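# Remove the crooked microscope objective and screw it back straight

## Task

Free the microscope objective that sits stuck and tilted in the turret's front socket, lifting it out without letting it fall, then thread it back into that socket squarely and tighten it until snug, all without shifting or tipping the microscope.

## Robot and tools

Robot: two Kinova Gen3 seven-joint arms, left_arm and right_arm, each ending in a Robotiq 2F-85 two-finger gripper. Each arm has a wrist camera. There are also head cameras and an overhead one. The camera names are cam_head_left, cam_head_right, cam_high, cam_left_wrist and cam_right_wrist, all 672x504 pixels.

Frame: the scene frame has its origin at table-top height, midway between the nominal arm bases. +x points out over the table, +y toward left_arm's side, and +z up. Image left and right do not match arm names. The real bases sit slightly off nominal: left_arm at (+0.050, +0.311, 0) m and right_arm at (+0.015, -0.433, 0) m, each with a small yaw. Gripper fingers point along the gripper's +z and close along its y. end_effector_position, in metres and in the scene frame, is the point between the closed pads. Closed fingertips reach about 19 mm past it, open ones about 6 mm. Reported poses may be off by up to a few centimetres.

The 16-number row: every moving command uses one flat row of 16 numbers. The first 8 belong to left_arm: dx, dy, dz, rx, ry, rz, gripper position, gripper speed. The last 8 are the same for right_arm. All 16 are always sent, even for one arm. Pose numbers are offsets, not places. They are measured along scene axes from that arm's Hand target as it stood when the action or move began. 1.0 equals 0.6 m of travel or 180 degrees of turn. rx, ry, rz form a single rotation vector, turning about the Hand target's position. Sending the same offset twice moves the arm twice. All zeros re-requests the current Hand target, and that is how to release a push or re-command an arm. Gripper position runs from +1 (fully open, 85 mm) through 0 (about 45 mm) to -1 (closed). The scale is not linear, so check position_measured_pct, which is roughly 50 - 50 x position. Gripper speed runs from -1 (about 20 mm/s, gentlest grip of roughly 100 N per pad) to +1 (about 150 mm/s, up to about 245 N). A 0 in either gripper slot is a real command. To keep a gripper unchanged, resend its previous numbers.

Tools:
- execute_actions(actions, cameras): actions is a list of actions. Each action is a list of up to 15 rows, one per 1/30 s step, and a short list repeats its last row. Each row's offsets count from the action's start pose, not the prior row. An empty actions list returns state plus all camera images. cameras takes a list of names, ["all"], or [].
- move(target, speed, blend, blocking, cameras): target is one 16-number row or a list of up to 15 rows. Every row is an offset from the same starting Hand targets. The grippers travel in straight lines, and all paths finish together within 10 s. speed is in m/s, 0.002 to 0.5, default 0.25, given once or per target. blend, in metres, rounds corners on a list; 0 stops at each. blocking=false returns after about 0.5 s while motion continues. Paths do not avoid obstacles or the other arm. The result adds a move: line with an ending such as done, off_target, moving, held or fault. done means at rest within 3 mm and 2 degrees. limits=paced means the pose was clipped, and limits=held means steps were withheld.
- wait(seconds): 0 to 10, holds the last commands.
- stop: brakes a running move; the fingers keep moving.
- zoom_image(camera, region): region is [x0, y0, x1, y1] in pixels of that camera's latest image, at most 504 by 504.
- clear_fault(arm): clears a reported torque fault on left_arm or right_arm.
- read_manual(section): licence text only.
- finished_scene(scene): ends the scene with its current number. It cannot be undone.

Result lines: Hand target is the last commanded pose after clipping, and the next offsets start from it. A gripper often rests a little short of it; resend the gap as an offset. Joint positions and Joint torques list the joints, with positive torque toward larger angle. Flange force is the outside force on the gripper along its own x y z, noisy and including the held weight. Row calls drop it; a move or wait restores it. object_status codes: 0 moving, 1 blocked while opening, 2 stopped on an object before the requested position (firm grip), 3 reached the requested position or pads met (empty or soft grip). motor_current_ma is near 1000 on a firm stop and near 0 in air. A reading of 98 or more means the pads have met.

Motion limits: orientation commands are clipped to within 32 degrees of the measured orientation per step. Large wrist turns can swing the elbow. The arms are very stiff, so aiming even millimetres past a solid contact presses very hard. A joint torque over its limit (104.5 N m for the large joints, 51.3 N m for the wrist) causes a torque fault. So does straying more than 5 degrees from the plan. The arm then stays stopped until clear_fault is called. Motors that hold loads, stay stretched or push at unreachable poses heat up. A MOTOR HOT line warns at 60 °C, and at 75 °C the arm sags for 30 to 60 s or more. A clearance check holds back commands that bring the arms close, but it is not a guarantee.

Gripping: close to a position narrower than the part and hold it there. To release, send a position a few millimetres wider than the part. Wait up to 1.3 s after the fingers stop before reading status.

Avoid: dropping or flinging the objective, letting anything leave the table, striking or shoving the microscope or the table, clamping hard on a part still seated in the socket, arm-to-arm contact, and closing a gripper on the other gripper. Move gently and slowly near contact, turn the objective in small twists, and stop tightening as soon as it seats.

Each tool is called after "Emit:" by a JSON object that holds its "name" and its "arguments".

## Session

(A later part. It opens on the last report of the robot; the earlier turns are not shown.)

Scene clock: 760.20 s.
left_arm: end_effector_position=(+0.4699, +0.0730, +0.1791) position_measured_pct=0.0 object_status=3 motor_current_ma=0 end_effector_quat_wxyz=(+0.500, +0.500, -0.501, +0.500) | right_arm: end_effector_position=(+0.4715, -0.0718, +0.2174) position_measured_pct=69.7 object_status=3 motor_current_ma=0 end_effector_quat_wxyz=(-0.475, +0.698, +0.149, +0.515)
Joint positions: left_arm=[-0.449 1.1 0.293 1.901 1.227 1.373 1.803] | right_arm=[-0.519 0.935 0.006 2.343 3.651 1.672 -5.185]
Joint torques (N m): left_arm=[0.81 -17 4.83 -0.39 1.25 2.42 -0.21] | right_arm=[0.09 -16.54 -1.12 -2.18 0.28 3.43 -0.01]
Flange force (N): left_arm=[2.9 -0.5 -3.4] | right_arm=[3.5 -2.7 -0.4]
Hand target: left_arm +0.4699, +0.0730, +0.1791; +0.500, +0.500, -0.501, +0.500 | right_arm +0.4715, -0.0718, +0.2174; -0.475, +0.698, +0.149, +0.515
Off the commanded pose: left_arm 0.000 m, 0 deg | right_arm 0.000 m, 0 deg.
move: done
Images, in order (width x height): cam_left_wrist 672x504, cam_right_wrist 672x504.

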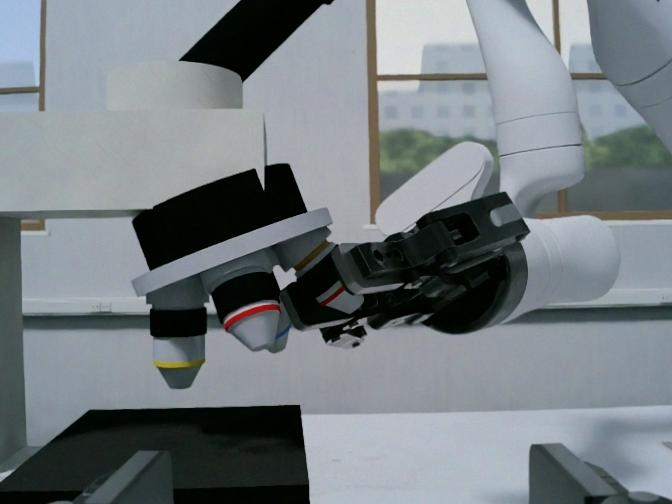

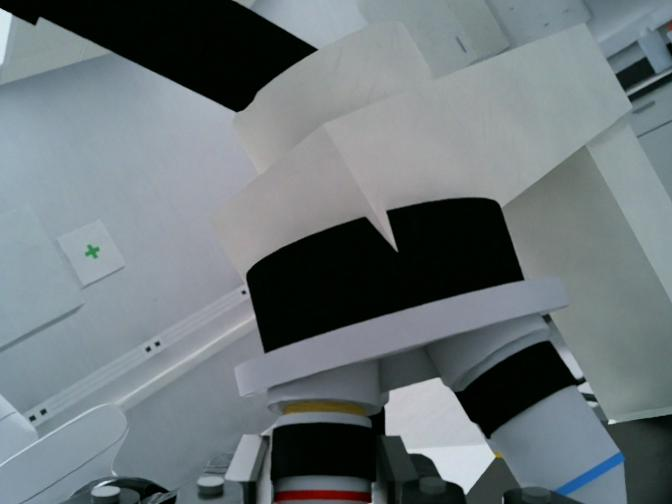

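Emit:
{"name": "move", "arguments": {"target": [0, 0, 0, 0, 0, 0, 1, 1, 0, 0, 0, 0, 0, 0, -0.44, -1.0], "speed": 0.02}}

Emit:
{"name": "move", "arguments": {"target": [0, 0, 0, 0, 0, 0, 1, 1, 0, 0, 0, 0, 0, 0, -0.46, -1.0], "speed": 0.02}}

Scene clock: 769.43 s.
left_arm: end_effector_position=(+0.4699, +0.0730, +0.1791) position_measured_pct=0.0 object_status=3 motor_current_ma=0 end_effector_quat_wxyz=(+0.500, +0.500, -0.501, +0.500) | right_arm: end_effector_position=(+0.4715, -0.0718, +0.2174) position_measured_pct=71.9 object_status=0 motor_current_ma=120 end_effector_quat_wxyz=(-0.475, +0.698, +0.149, +0.515)
Joint positions: left_arm=[-0.449 1.1 0.293 1.901 1.227 1.373 1.803] | right_arm=[-0.519 0.935 0.006 2.343 3.651 1.672 -5.185]
Joint torques (N m): left_arm=[0.78 -17 4.83 -0.34 1.23 2.44 -0.2] | right_arm=[-1.96 -17.92 -2.71 -2.65 1.34 4.15 0.03]
Flange force (N): left_arm=[2.8 -0.7 -3.3] | right_arm=[3.0 1.3 -1.7]
Hand target: left_arm +0.4699, +0.0730, +0.1791; +0.500, +0.500, -0.501, +0.500 | right_arm +0.4715, -0.0717, +0.2174; -0.475, +0.698, +0.149, +0.515
Off the commanded pose: left_arm 0.000 m, 0 deg | right_arm 0.000 m, 0 deg.
move: done

Scene clock: 769.93 s.
left_arm: end_effector_position=(+0.4699, +0.0730, +0.1791) position_measured_pct=0.0 object_status=3 motor_current_ma=0 end_effector_quat_wxyz=(+0.500, +0.500, -0.501, +0.500) | right_arm: end_effector_position=(+0.4715, -0.0718, +0.2174) position_measured_pct=72.7 object_status=0 motor_current_ma=350 end_effector_quat_wxyz=(-0.475, +0.698, +0.149, +0.515)
Joint positions: left_arm=[-0.449 1.1 0.293 1.901 1.227 1.373 1.803] | right_arm=[-0.519 0.935 0.006 2.343 3.651 1.672 -5.185]
Joint torques (N m): left_arm=[0.75 -16.94 4.95 -0.39 1.21 2.43 -0.19] | right_arm=[-2.13 -17.93 -2.85 -3.06 1.28 4.13 0.01]
Flange force (N): left_arm=[2.9 -0.4 -3.3] | right_arm=[3.1 1.2 -3.3]
Hand target: left_arm +0.4699, +0.0730, +0.1791; +0.500, +0.500, -0.501, +0.500 | right_arm +0.4715, -0.0718, +0.2174; -0.475, +0.698, +0.149, +0.515
Off the commanded pose: left_arm 0.000 m, 0 deg | right_arm 0.000 m, 0 deg.
move: done

Emit:
{"name": "move", "arguments": {"target": [0, 0, 0, 0, 0, 0, 1, 1, 0, 0, 0, -0.0349, -0.0051, -0.0428, -0.46, -1.0], "speed": 0.08, "cameras": ["cam_right_wrist", "cam_left_wrist"]}}

Emit:
{"name": "zoom_image", "arguments": {"camera": "cam_right_wrist", "region": [200, 304, 450, 504]}}

Emit:
{"name": "zoom_image", "arguments": {"camera": "cam_left_wrist", "region": [240, 160, 440, 340]}}

Scene clock: 785.43 s.
left_arm: end_effector_position=(+0.4699, +0.0730, +0.1791) position_measured_pct=0.0 object_status=3 motor_current_ma=0 end_effector_quat_wxyz=(+0.500, +0.500, -0.501, +0.500) | right_arm: end_effector_position=(+0.4715, -0.0718, +0.2174) position_measured_pct=72.7 object_status=3 motor_current_ma=370 end_effector_quat_wxyz=(-0.399, +0.727, +0.134, +0.542)
Joint positions: left_arm=[-0.449 1.1 0.293 1.901 1.227 1.373 1.803] | right_arm=[-0.635 0.863 -0.028 2.41 3.367 1.6 -5.115]
Joint torques (N m): left_arm=[0.71 -17.07 4.86 -0.4 1.33 2.41 -0.19] | right_arm=[0.95 -16.52 -0.02 -2.28 -0.17 3.69 0.11]
Flange force (N): left_arm=[2.6 -0.5 -3.3] | right_arm=[2.7 -2.8 1.1]
Hand target: left_arm +0.4699, +0.0730, +0.1791; +0.500, +0.500, -0.501, +0.500 | right_arm +0.4715, -0.0718, +0.2174; -0.399, +0.727, +0.134, +0.542
Off the commanded pose: left_arm 0.000 m, 0 deg | right_arm 0.000 m, 0 deg.
move: done
Images, in order (width x height): cam_left_wrist 672x504, cam_right_wrist 672x504.

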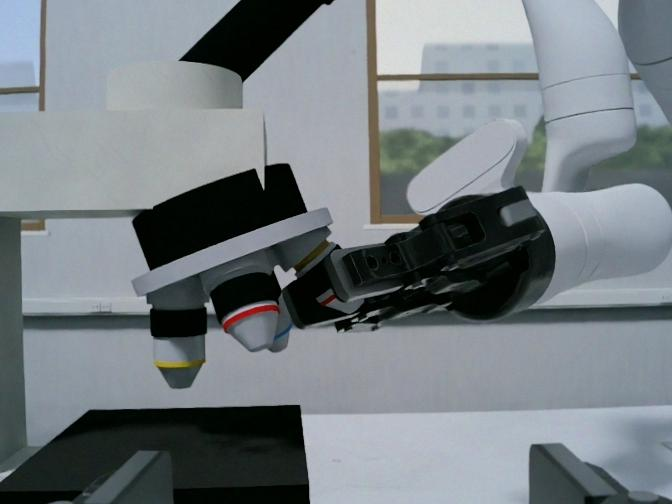

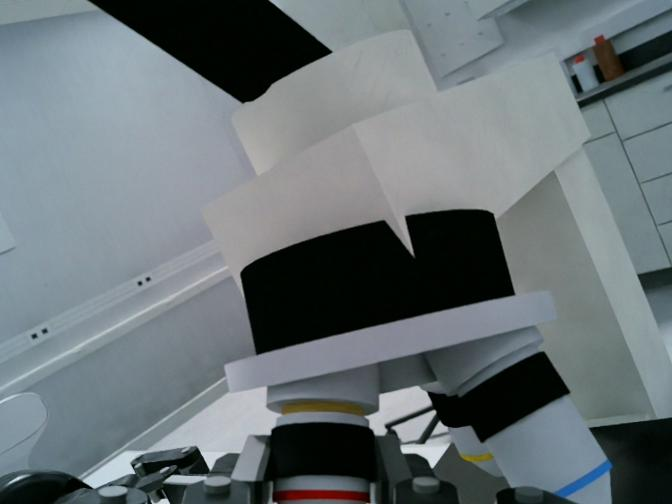

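Scaled by 2.016.

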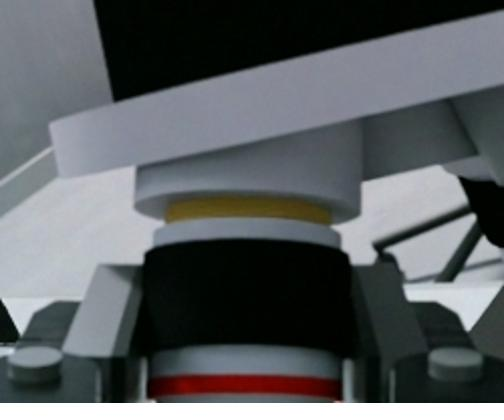

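Scaled by 2.520.

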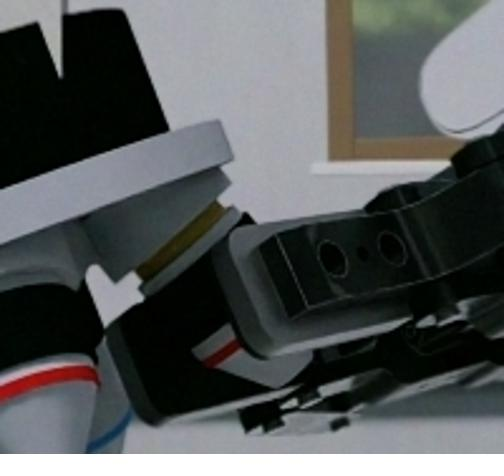

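Emit:
{"name": "move", "arguments": {"target": [0, 0, 0, 0, 0, 0, 1, 1, 0, 0, 0, -0.1747, -0.0253, -0.2142, -0.46, -1.0], "speed": 0.15, "cameras": ["cam_right_wrist", "cam_left_wrist"]}}

Emit:
{"name": "zoom_image", "arguments": {"camera": "cam_right_wrist", "region": [200, 304, 450, 504]}}

Emit:
{"name": "zoom_image", "arguments": {"camera": "cam_left_wrist", "region": [270, 190, 380, 330]}}

Scene clock: 795.67 s.
left_arm: end_effector_position=(+0.4699, +0.0730, +0.1791) position_measured_pct=0.0 object_status=3 motor_current_ma=0 end_effector_quat_wxyz=(+0.500, +0.500, -0.501, +0.500) | right_arm: end_effector_position=(+0.4715, -0.0718, +0.2174) position_measured_pct=72.7 object_status=3 motor_current_ma=370 end_effector_quat_wxyz=(+0.013, +0.788, +0.044, +0.614)
Joint positions: left_arm=[-0.449 1.1 0.293 1.901 1.227 1.373 1.803] | right_arm=[-1.258 0.748 -0.036 2.082 1.869 1.239 -4.319]
Joint torques (N m): left_arm=[0.85 -17.02 4.87 -0.38 1.22 2.39 -0.2] | right_arm=[1.19 -17.57 2.78 -5.15 1.01 3.96 -0.07]
Flange force (N): left_arm=[2.8 -0.5 -3.4] | right_arm=[-0.1 2.0 -3.2]
Hand target: left_arm +0.4699, +0.0730, +0.1791; +0.500, +0.500, -0.501, +0.500 | right_arm +0.4715, -0.0718, +0.2174; +0.013, +0.788, +0.044, +0.614
Off the commanded pose: left_arm 0.000 m, 0 deg | right_arm 0.000 m, 0 deg.
move: done
Images, in order (width x height): cam_left_wrist 672x504, cam_right_wrist 672x504.

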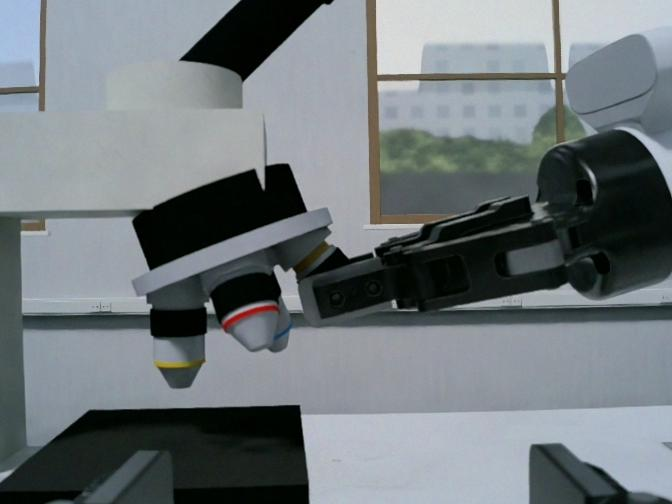

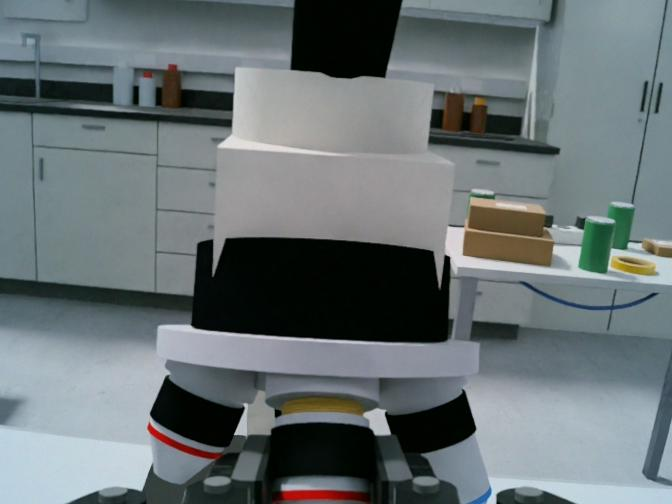

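Scaled by 2.016.

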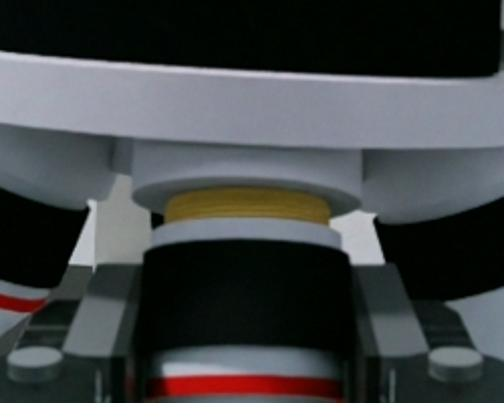

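Scaled by 3.600.

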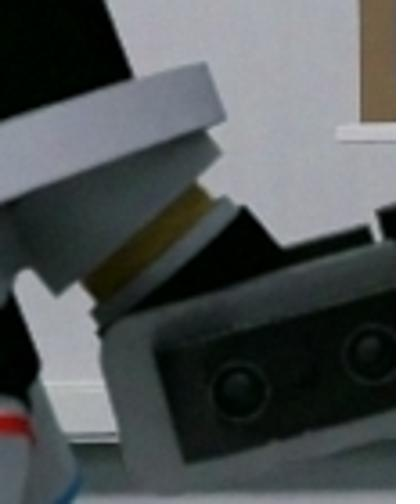

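Emit:
{"name": "move", "arguments": {"target": [0, 0, 0, 0, 0, 0, 1, 1, -0.0009, -0.0001, -0.0012, -0.1223, -0.0177, -0.1499, -0.46, -1.0], "speed": 0.15, "cameras": ["cam_right_wrist", "cam_left_wrist"]}}

Emit:
{"name": "zoom_image", "arguments": {"camera": "cam_right_wrist", "region": [200, 304, 450, 504]}}

Emit:
{"name": "zoom_image", "arguments": {"camera": "cam_left_wrist", "region": [270, 190, 380, 330]}}

Scene clock: 822.20 s.
left_arm: end_effector_position=(+0.4699, +0.0730, +0.1791) position_measured_pct=0.0 object_status=3 motor_current_ma=0 end_effector_quat_wxyz=(+0.500, +0.500, -0.501, +0.500) | right_arm: end_effector_position=(+0.4709, -0.0718, +0.2167) position_measured_pct=72.7 object_status=3 motor_current_ma=370 end_effector_quat_wxyz=(+0.305, +0.743, -0.025, +0.596)
Joint positions: left_arm=[-0.449 1.1 0.293 1.901 1.227 1.373 1.803] | right_arm=[-1.346 1.023 0.022 1.494 1.332 1.59 -3.66]
Joint torques (N m): left_arm=[0.72 -16.99 4.91 -0.4 1.21 2.39 -0.23] | right_arm=[0.1 -21.2 2.97 -5.72 1.97 3.04 -0.09]
Flange force (N): left_arm=[2.9 -0.5 -3.3] | right_arm=[-1.3 5.0 1.2]
Hand target: left_arm +0.4699, +0.0730, +0.1791; +0.500, +0.500, -0.501, +0.500 | right_arm +0.4710, -0.0718, +0.2166; +0.305, +0.743, -0.025, +0.596
Off the commanded pose: left_arm 0.000 m, 0 deg | right_arm 0.000 m, 0 deg.
move: done
Images, in order (width x height): cam_left_wrist 672x504, cam_right_wrist 672x504.

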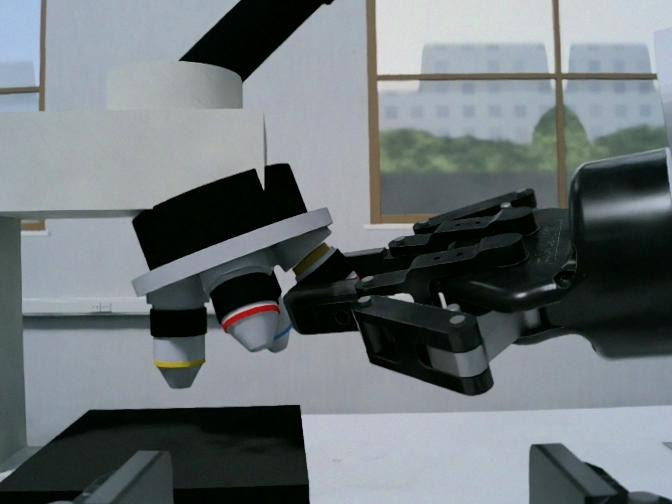

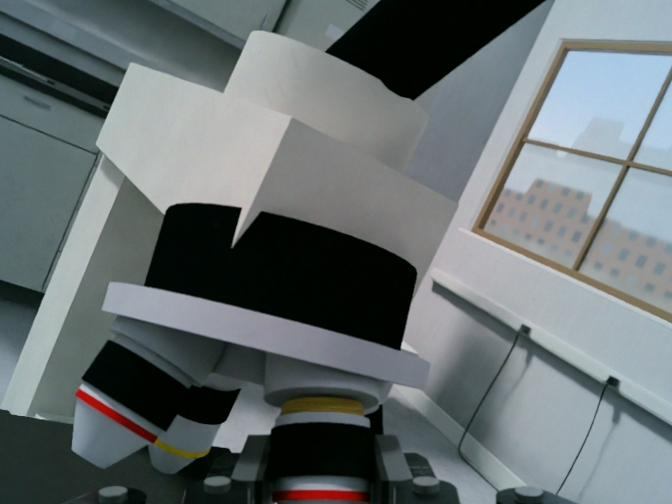

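Scaled by 2.016.

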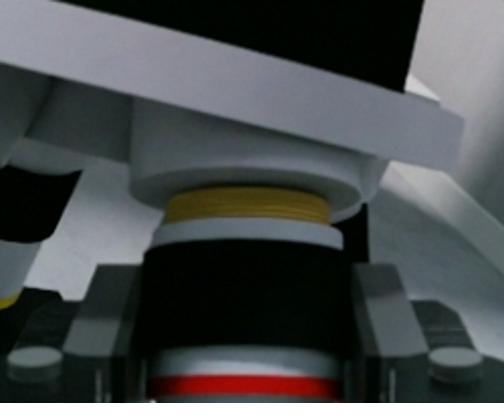

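Scaled by 3.600.

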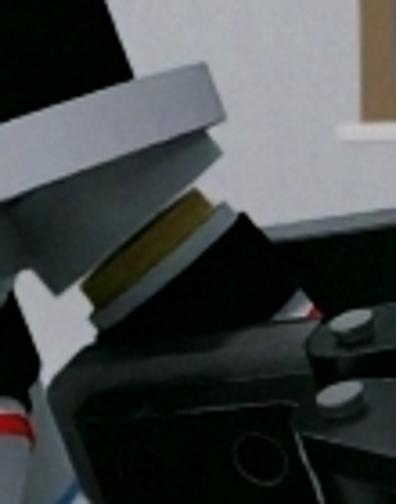

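Emit:
{"name": "move", "arguments": {"target": [0, 0, 0, 0, 0, 0, 1, 1, -0.0005, -0.0001, -0.0006, 0, 0, 0, -0.46, -1.0], "speed": 0.02}}

Emit:
{"name": "move", "arguments": {"target": [0, 0, 0, 0, 0, 0, 1, 1, -0.0005, -0.0001, -0.0006, 0, 0, 0, -0.46, -1.0], "speed": 0.02, "cameras": ["cam_right_wrist", "cam_left_wrist"]}}

Emit:
{"name": "zoom_image", "arguments": {"camera": "cam_right_wrist", "region": [200, 304, 450, 504]}}

Emit:
{"name": "zoom_image", "arguments": {"camera": "cam_left_wrist", "region": [270, 190, 380, 330]}}

Scene clock: 844.50 s.
left_arm: end_effector_position=(+0.4699, +0.0730, +0.1791) position_measured_pct=0.0 object_status=3 motor_current_ma=0 end_effector_quat_wxyz=(+0.500, +0.500, -0.501, +0.500) | right_arm: end_effector_position=(+0.4707, -0.0719, +0.2163) position_measured_pct=72.7 object_status=3 motor_current_ma=370 end_effector_quat_wxyz=(+0.305, +0.743, -0.025, +0.596)
Joint positions: left_arm=[-0.449 1.1 0.293 1.901 1.227 1.373 1.803] | right_arm=[-1.347 1.024 0.022 1.495 1.331 1.59 -3.661]
Joint torques (N m): left_arm=[0.74 -17.02 4.86 -0.3 1.24 2.38 -0.22] | right_arm=[0.15 -21.19 3 -5.71 1.99 3.07 -0.06]
Flange force (N): left_arm=[2.7 -0.9 -3.4] | right_arm=[-1.4 5.1 1.2]
Hand target: left_arm +0.4699, +0.0730, +0.1791; +0.500, +0.500, -0.501, +0.500 | right_arm +0.4707, -0.0719, +0.2163; +0.305, +0.743, -0.025, +0.596
Off the commanded pose: left_arm 0.000 m, 0 deg | right_arm 0.000 m, 0 deg.
move: done

Scene clock: 845.20 s.
left_arm: end_effector_position=(+0.4699, +0.0730, +0.1791) position_measured_pct=0.0 object_status=3 motor_current_ma=0 end_effector_quat_wxyz=(+0.500, +0.500, -0.501, +0.500) | right_arm: end_effector_position=(+0.4704, -0.0719, +0.2159) position_measured_pct=72.7 object_status=3 motor_current_ma=370 end_effector_quat_wxyz=(+0.305, +0.743, -0.025, +0.596)
Joint positions: left_arm=[-0.449 1.1 0.293 1.901 1.227 1.373 1.803] | right_arm=[-1.347 1.024 0.022 1.495 1.331 1.591 -3.662]
Joint torques (N m): left_arm=[0.77 -17.11 4.83 -0.3 1.29 2.44 -0.23] | right_arm=[0.19 -21.13 2.92 -5.63 1.99 3.06 -0.07]
Flange force (N): left_arm=[2.5 -0.9 -3.4] | right_arm=[-1.2 4.9 1.1]
Hand target: left_arm +0.4699, +0.0730, +0.1791; +0.500, +0.500, -0.501, +0.500 | right_arm +0.4704, -0.0719, +0.2159; +0.305, +0.743, -0.025, +0.596
Off the commanded pose: left_arm 0.000 m, 0 deg | right_arm 0.000 m, 0 deg.
move: done
Images, in order (width x height): cam_left_wrist 672x504, cam_right_wrist 672x504.

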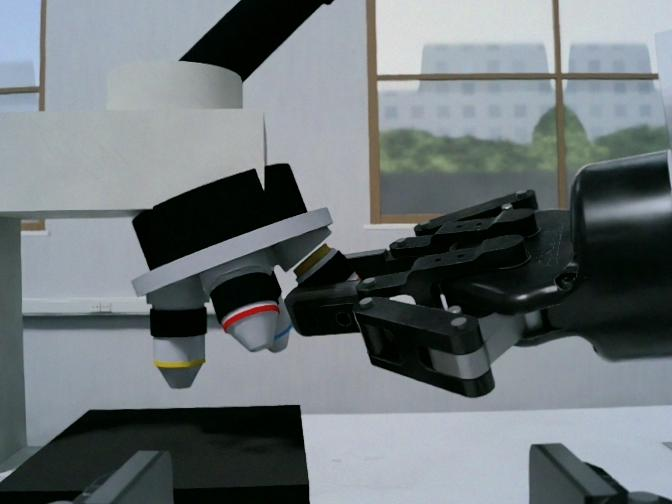

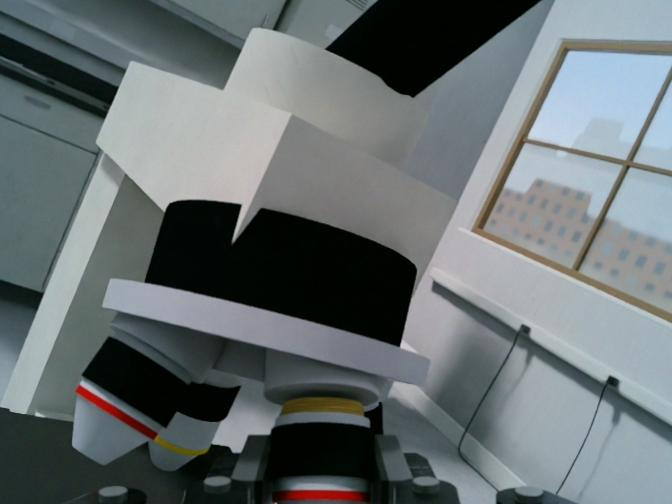

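Scaled by 2.016.

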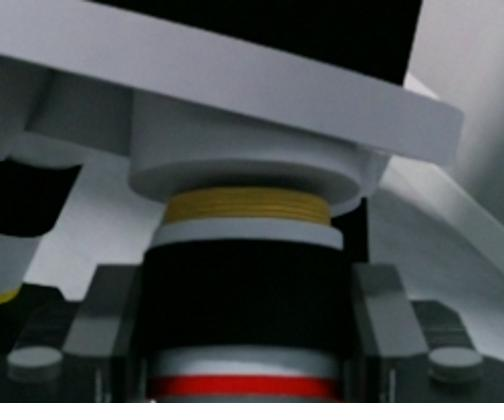

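Scaled by 3.600.

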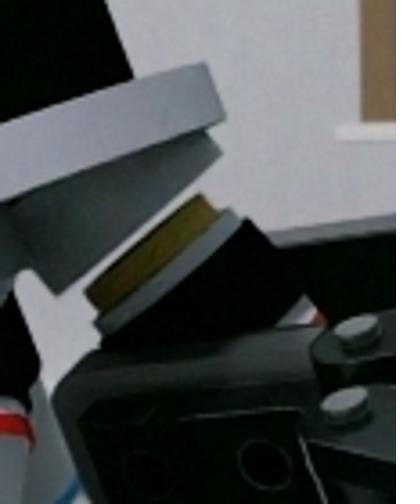

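Emit:
{"name": "zoom_image", "arguments": {"camera": "cam_right_wrist", "region": [255, 360, 395, 480]}}

Scaled by 3.600.

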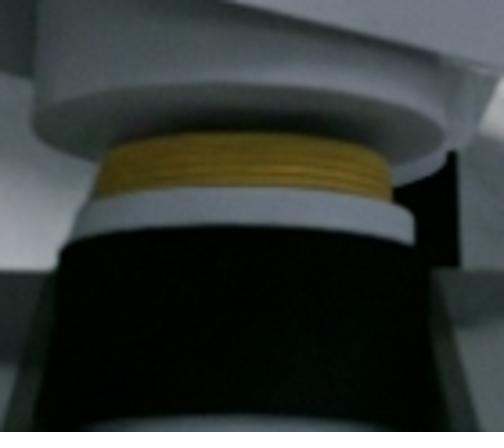

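Emit:
{"name": "move", "arguments": {"target": [0, 0, 0, 0, 0, 0, 1, 1, -0.0126, -0.0018, -0.0154, 0, 0, 0, -0.46, -1.0], "speed": 0.05, "cameras": ["cam_right_wrist", "cam_left_wrist"]}}

Emit:
{"name": "zoom_image", "arguments": {"camera": "cam_right_wrist", "region": [230, 330, 420, 490]}}

Emit:
{"name": "zoom_image", "arguments": {"camera": "cam_left_wrist", "region": [270, 200, 390, 320]}}

Scene clock: 904.53 s.
left_arm: end_effector_position=(+0.4699, +0.0730, +0.1791) position_measured_pct=0.0 object_status=3 motor_current_ma=0 end_effector_quat_wxyz=(+0.500, +0.500, -0.501, +0.500) | right_arm: end_effector_position=(+0.4628, -0.0730, +0.2067) position_measured_pct=72.7 object_status=3 motor_current_ma=370 end_effector_quat_wxyz=(+0.305, +0.743, -0.025, +0.596)
Joint positions: left_arm=[-0.449 1.1 0.293 1.901 1.227 1.373 1.803] | right_arm=[-1.357 1.037 0.017 1.507 1.322 1.595 -3.688]
Joint torques (N m): left_arm=[0.74 -17.06 4.95 -0.42 1.2 2.4 -0.22] | right_arm=[0.11 -21.05 2.98 -5.46 1.93 3.13 -0.05]
Flange force (N): left_arm=[2.7 -0.5 -3.3] | right_arm=[-1.2 5.1 1.3]
Hand target: left_arm +0.4699, +0.0730, +0.1791; +0.500, +0.500, -0.501, +0.500 | right_arm +0.4628, -0.0730, +0.2067; +0.305, +0.743, -0.025, +0.596
Off the commanded pose: left_arm 0.000 m, 0 deg | right_arm 0.000 m, 0 deg.
move: done
Images, in order (width x height): cam_left_wrist 672x504, cam_right_wrist 672x504.

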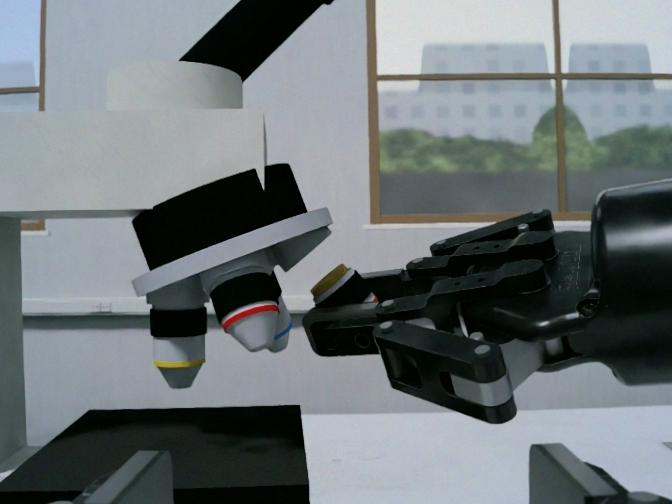

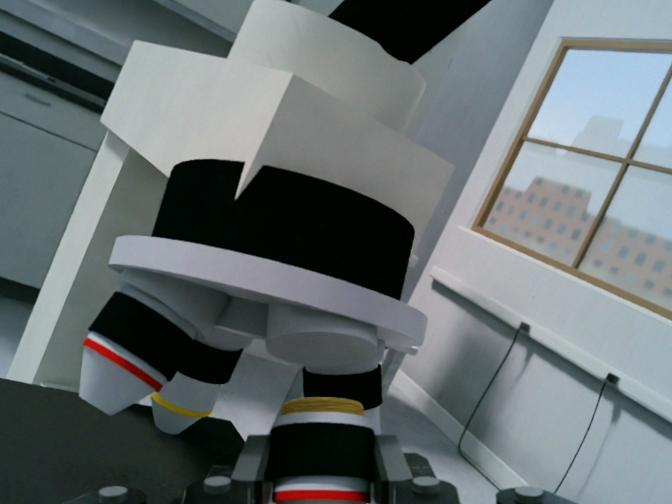

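Scaled by 2.653.

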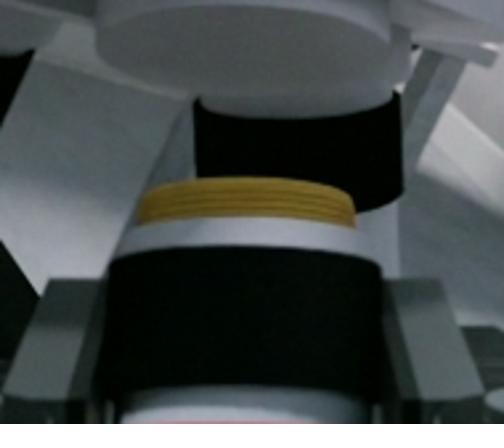

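Scaled by 4.200.

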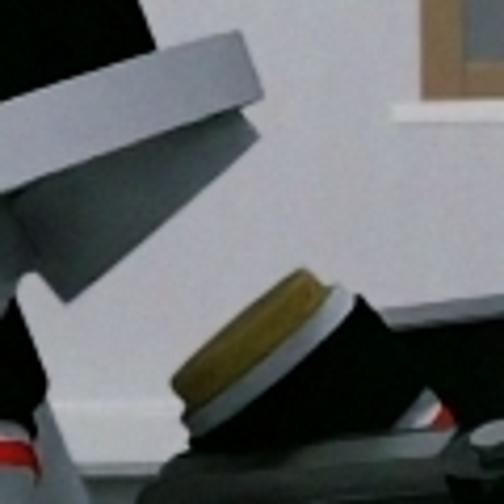

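Emit:
{"name": "zoom_image", "arguments": {"camera": "cam_left_wrist", "region": [300, 255, 370, 315]}}

Emit:
{"name": "zoom_image", "arguments": {"camera": "cam_left_wrist", "region": [270, 200, 340, 280]}}

Emit:
{"name": "zoom_image", "arguments": {"camera": "cam_right_wrist", "region": [250, 290, 400, 400]}}

Scaled by 7.200.

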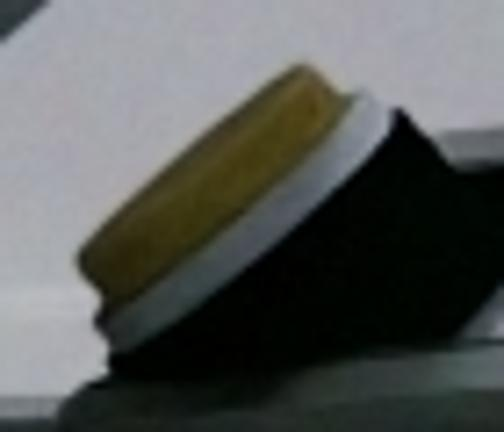

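Scaled by 6.300.

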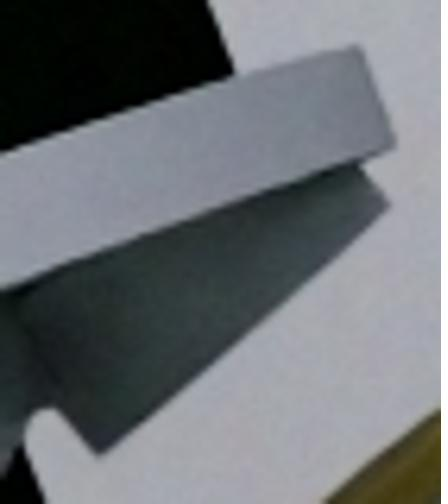

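Scaled by 3.360.

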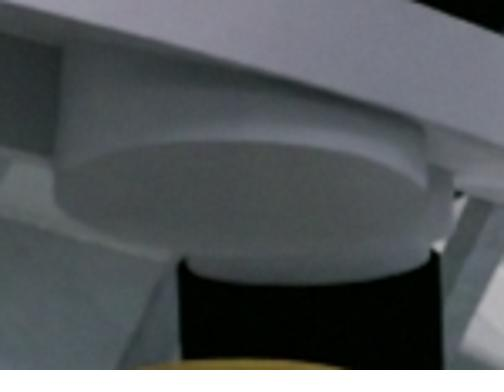

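Emit:
{"name": "move", "arguments": {"target": [0, 0.1, 0, 0, 0, 0, 1, 1, 0.0055, 0.0039, 0.0087, 0.0074, 0.001, -0.0061, -0.46, -1.0], "speed": 0.05}}

Emit:
{"name": "move", "arguments": {"target": [0, 0, 0, 0, 0, 0, 1, 1, 0, 0, 0, -0.0882, -0.0085, -0.1069, -0.46, -1.0], "speed": 0.15, "cameras": ["cam_right_wrist", "cam_left_wrist"]}}

Emit:
{"name": "zoom_image", "arguments": {"camera": "cam_right_wrist", "region": [230, 330, 420, 490]}}

Emit:
{"name": "zoom_image", "arguments": {"camera": "cam_left_wrist", "region": [270, 200, 370, 300]}}

Scene clock: 1052.03 s.
left_arm: end_effector_position=(+0.4700, +0.1330, +0.1791) position_measured_pct=0.0 object_status=3 motor_current_ma=0 end_effector_quat_wxyz=(+0.500, +0.500, -0.501, +0.500) | right_arm: end_effector_position=(+0.4661, -0.0707, +0.2119) position_measured_pct=72.7 object_status=3 motor_current_ma=370 end_effector_quat_wxyz=(+0.302, +0.747, -0.039, +0.591)
Joint positions: left_arm=[-0.544 1.096 0.241 1.851 1.115 1.463 1.848] | right_arm=[-1.349 1.03 0.016 1.475 1.308 1.599 -3.671]
Joint torques (N m): left_arm=[0.75 -17.26 4.44 -0.48 1.41 2.39 -0.2] | right_arm=[0.13 -21.24 2.92 -5.7 1.97 3.04 -0.08]
Flange force (N): left_arm=[2.7 -0.1 -3.2] | right_arm=[-1.1 5.1 1.3]
Hand target: left_arm +0.4700, +0.1330, +0.1791; +0.500, +0.500, -0.501, +0.500 | right_arm +0.4661, -0.0707, +0.2119; +0.302, +0.747, -0.039, +0.591
Off the commanded pose: left_arm 0.000 m, 0 deg | right_arm 0.000 m, 0 deg.
move: done

Scene clock: 1053.90 s.
left_arm: end_effector_position=(+0.4700, +0.1330, +0.1791) position_measured_pct=0.0 object_status=3 motor_current_ma=0 end_effector_quat_wxyz=(+0.500, +0.500, -0.501, +0.500) | right_arm: end_effector_position=(+0.4661, -0.0707, +0.2119) position_measured_pct=72.7 object_status=3 motor_current_ma=370 end_effector_quat_wxyz=(+0.496, +0.673, -0.085, +0.542)
Joint positions: left_arm=[-0.544 1.096 0.241 1.851 1.115 1.463 1.848] | right_arm=[-1.321 1.322 0.108 0.954 1.205 1.953 -3.253]
Joint torques (N m): left_arm=[0.78 -17.27 4.44 -0.5 1.42 2.37 -0.2] | right_arm=[0.13 -24.16 3.6 -6.4 2.3 2.54 -0.03]
Flange force (N): left_arm=[2.7 0.0 -3.3] | right_arm=[-3.2 6.5 4.2]
Hand target: left_arm +0.4700, +0.1330, +0.1791; +0.500, +0.500, -0.501, +0.500 | right_arm +0.4661, -0.0707, +0.2119; +0.496, +0.673, -0.085, +0.542
Off the commanded pose: left_arm 0.000 m, 0 deg | right_arm 0.000 m, 0 deg.
move: done
Images, in order (width x height): cam_left_wrist 672x504, cam_right_wrist 672x504.

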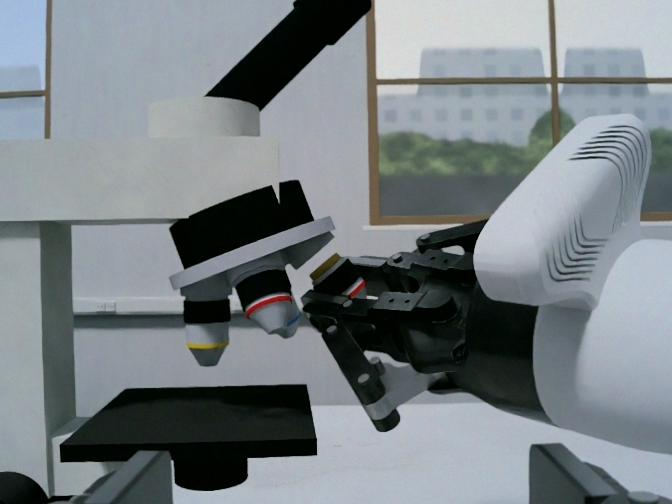

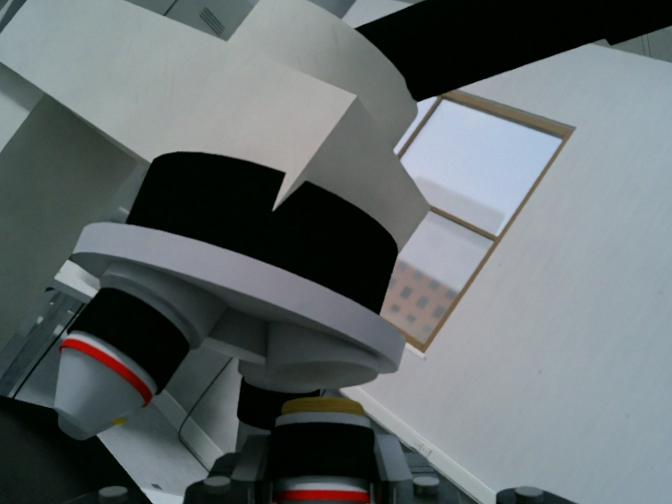

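Scaled by 2.653.

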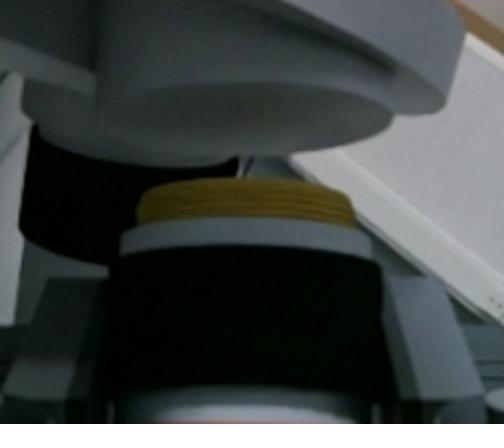

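Scaled by 5.040.

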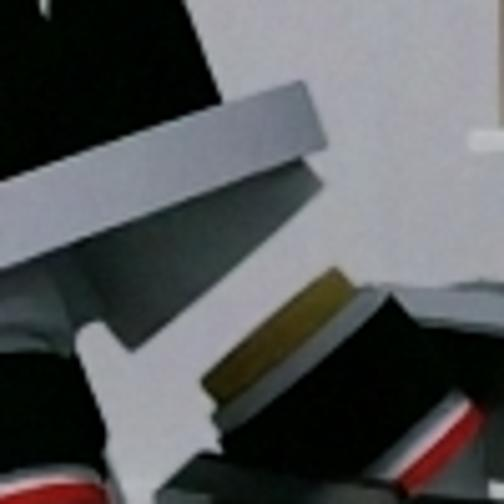

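Emit:
{"name": "zoom_image", "arguments": {"camera": "cam_right_wrist", "region": [255, 340, 395, 430]}}

Scaled by 3.600.

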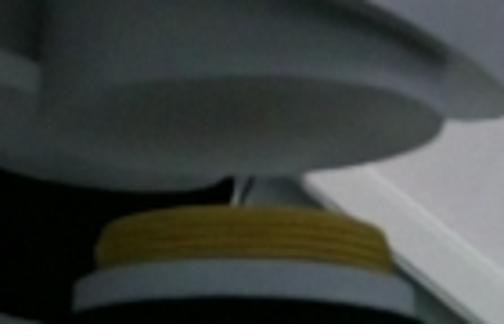

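Emit:
{"name": "move", "arguments": {"target": [0, 0, 0, 0, 0, 0, 1, 1, 0.0032, -0.0012, 0.0073, 0.2117, 0.0203, 0.2567, -0.46, -1.0], "speed": 0.2, "cameras": ["cam_right_wrist", "cam_left_wrist"]}}

Emit:
{"name": "zoom_image", "arguments": {"camera": "cam_right_wrist", "region": [245, 340, 395, 460]}}

Emit:
{"name": "zoom_image", "arguments": {"camera": "cam_left_wrist", "region": [270, 210, 360, 300]}}

Scene clock: 1161.23 s.
left_arm: end_effector_position=(+0.4700, +0.1330, +0.1791) position_measured_pct=0.0 object_status=3 motor_current_ma=0 end_effector_quat_wxyz=(+0.500, +0.500, -0.501, +0.500) | right_arm: end_effector_position=(+0.4680, -0.0714, +0.2163) position_measured_pct=72.7 object_status=3 motor_current_ma=370 end_effector_quat_wxyz=(+0.009, +0.790, +0.029, +0.613)
Joint positions: left_arm=[-0.544 1.096 0.241 1.851 1.115 1.463 1.848] | right_arm=[-1.281 0.751 -0.02 2.074 1.84 1.233 -4.341]
Joint torques (N m): left_arm=[0.67 -17.27 4.42 -0.49 1.39 2.38 -0.21] | right_arm=[0.11 -16.97 1.93 -4.88 1.12 3.39 0.02]
Flange force (N): left_arm=[2.7 -0.1 -3.0] | right_arm=[1.1 3.2 -1.6]
Hand target: left_arm +0.4700, +0.1330, +0.1791; +0.500, +0.500, -0.501, +0.500 | right_arm +0.4680, -0.0714, +0.2163; +0.009, +0.790, +0.029, +0.613
Off the commanded pose: left_arm 0.000 m, 0 deg | right_arm 0.000 m, 0 deg.
move: done
Images, in order (width x height): cam_left_wrist 672x504, cam_right_wrist 672x504.

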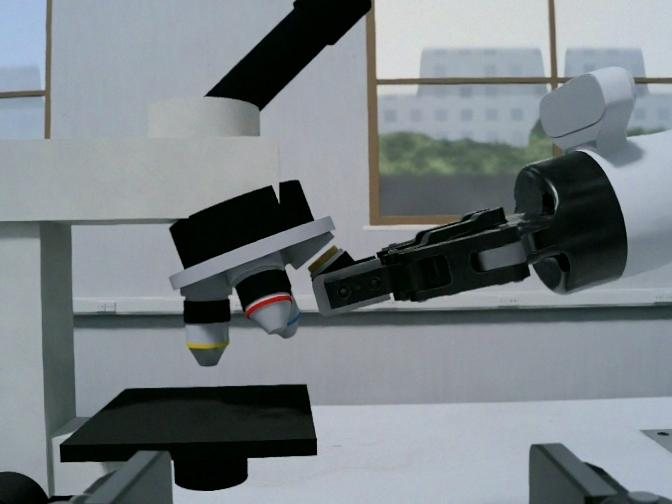

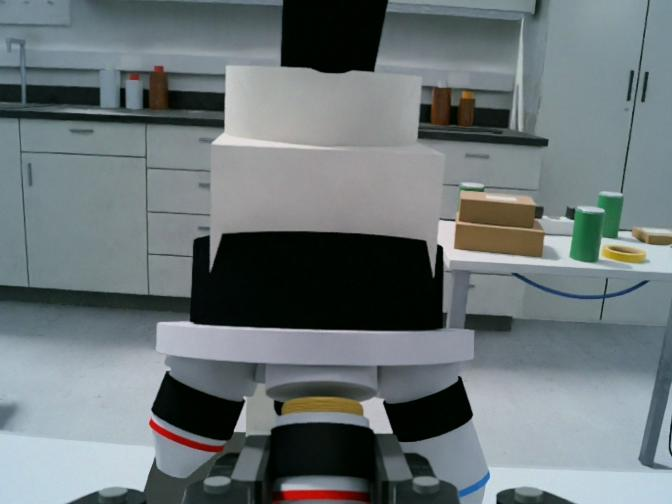

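Scaled by 3.360.

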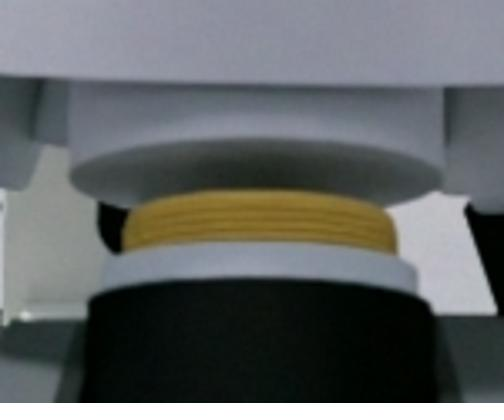

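Scaled by 5.600.

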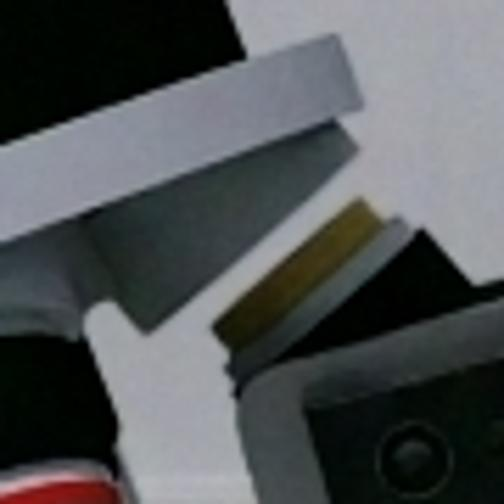

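Emit:
{"name": "move", "arguments": {"target": [0, -0.1417, 0, 0, 0, 0, 1, 1, 0, 0, 0, 0, 0, 0, -0.46, -1.0], "speed": 0.15, "cameras": ["cam_left_wrist"]}}

Emit:
{"name": "zoom_image", "arguments": {"camera": "cam_left_wrist", "region": [260, 200, 360, 300]}}

Scene clock: 1198.97 s.
left_arm: end_effector_position=(+0.4700, +0.0480, +0.1791) position_measured_pct=0.0 object_status=3 motor_current_ma=0 end_effector_quat_wxyz=(+0.500, +0.500, -0.501, +0.500) | right_arm: end_effector_position=(+0.4680, -0.0714, +0.2163) position_measured_pct=72.7 object_status=3 motor_current_ma=370 end_effector_quat_wxyz=(+0.009, +0.790, +0.029, +0.613)
Joint positions: left_arm=[-0.408 1.103 0.315 1.914 1.277 1.338 1.785] | right_arm=[-1.281 0.751 -0.02 2.074 1.84 1.233 -4.341]
Joint torques (N m): left_arm=[0.73 -16.97 5.14 -0.41 1.25 2.43 -0.19] | right_arm=[0.19 -16.99 1.91 -4.91 1.04 3.42 -0.04]
Flange force (N): left_arm=[2.7 -0.7 -3.5] | right_arm=[1.2 3.2 -1.6]
Hand target: left_arm +0.4700, +0.0480, +0.1791; +0.500, +0.500, -0.501, +0.500 | right_arm +0.4680, -0.0714, +0.2163; +0.009, +0.790, +0.029, +0.613
Off the commanded pose: left_arm 0.000 m, 0 deg | right_arm 0.000 m, 0 deg.
move: done
Images, in order (width x height): cam_left_wrist 672x504.

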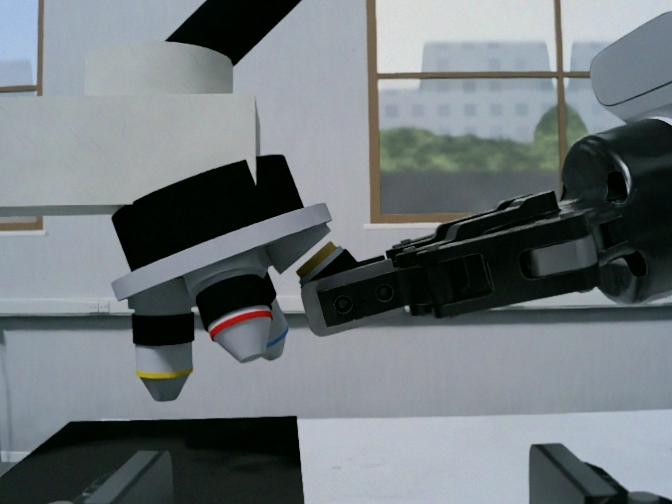

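Scaled by 5.040.

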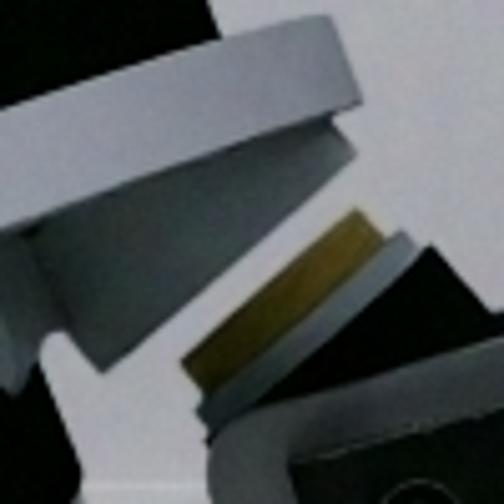

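Emit:
{"name": "move", "arguments": {"target": [0, 0, 0, 0, 0, 0, 1, 1, 0.0039, 0.0007, 0.0017, 0, 0, 0, -0.46, -1.0], "speed": 0.03, "cameras": ["cam_left_wrist", "cam_right_wrist"]}}

Emit:
{"name": "zoom_image", "arguments": {"camera": "cam_left_wrist", "region": [270, 210, 350, 290]}}

Emit:
{"name": "zoom_image", "arguments": {"camera": "cam_right_wrist", "region": [250, 360, 390, 480]}}

Scene clock: 1266.97 s.
left_arm: end_effector_position=(+0.4700, +0.0480, +0.1791) position_measured_pct=0.0 object_status=3 motor_current_ma=0 end_effector_quat_wxyz=(+0.500, +0.500, -0.501, +0.500) | right_arm: end_effector_position=(+0.4704, -0.0710, +0.2173) position_measured_pct=72.7 object_status=3 motor_current_ma=370 end_effector_quat_wxyz=(+0.009, +0.790, +0.029, +0.613)
Joint positions: left_arm=[-0.408 1.103 0.315 1.914 1.277 1.338 1.785] | right_arm=[-1.277 0.749 -0.019 2.069 1.843 1.229 -4.336]
Joint torques (N m): left_arm=[0.74 -16.98 5.03 -0.45 1.2 2.43 -0.24] | right_arm=[0.18 -17.01 1.86 -4.95 1.06 3.39 -0.02]
Flange force (N): left_arm=[2.9 -0.7 -3.3] | right_arm=[1.2 3.2 -1.6]
Hand target: left_arm +0.4700, +0.0480, +0.1791; +0.500, +0.500, -0.501, +0.500 | right_arm +0.4704, -0.0710, +0.2173; +0.009, +0.790, +0.029, +0.613
Off the commanded pose: left_arm 0.000 m, 0 deg | right_arm 0.000 m, 0 deg.
move: done
Images, in order (width x height): cam_left_wrist 672x504, cam_right_wrist 672x504.

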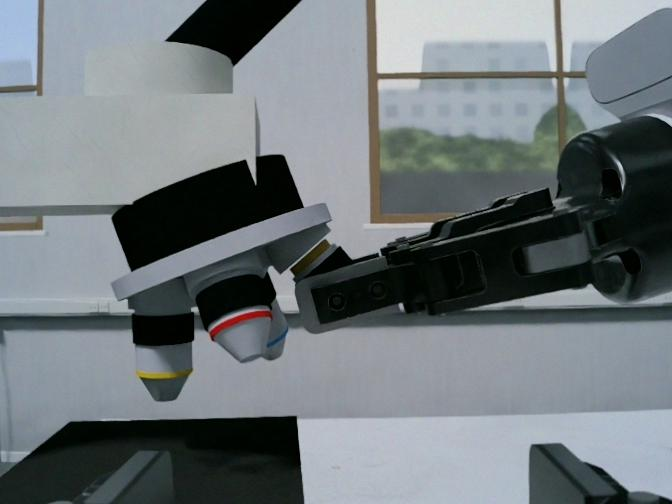

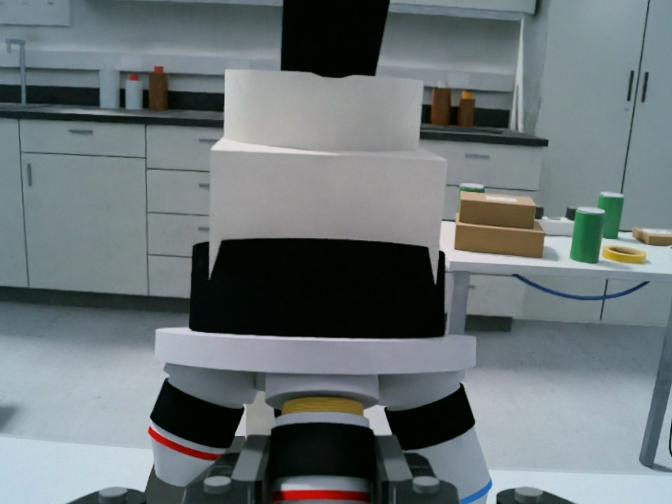

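Scaled by 6.300.

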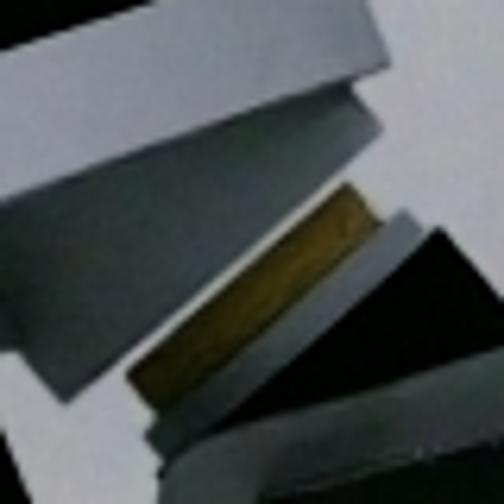

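Scaled by 3.600.

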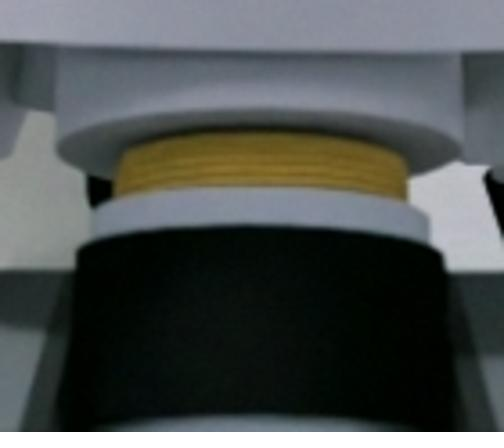

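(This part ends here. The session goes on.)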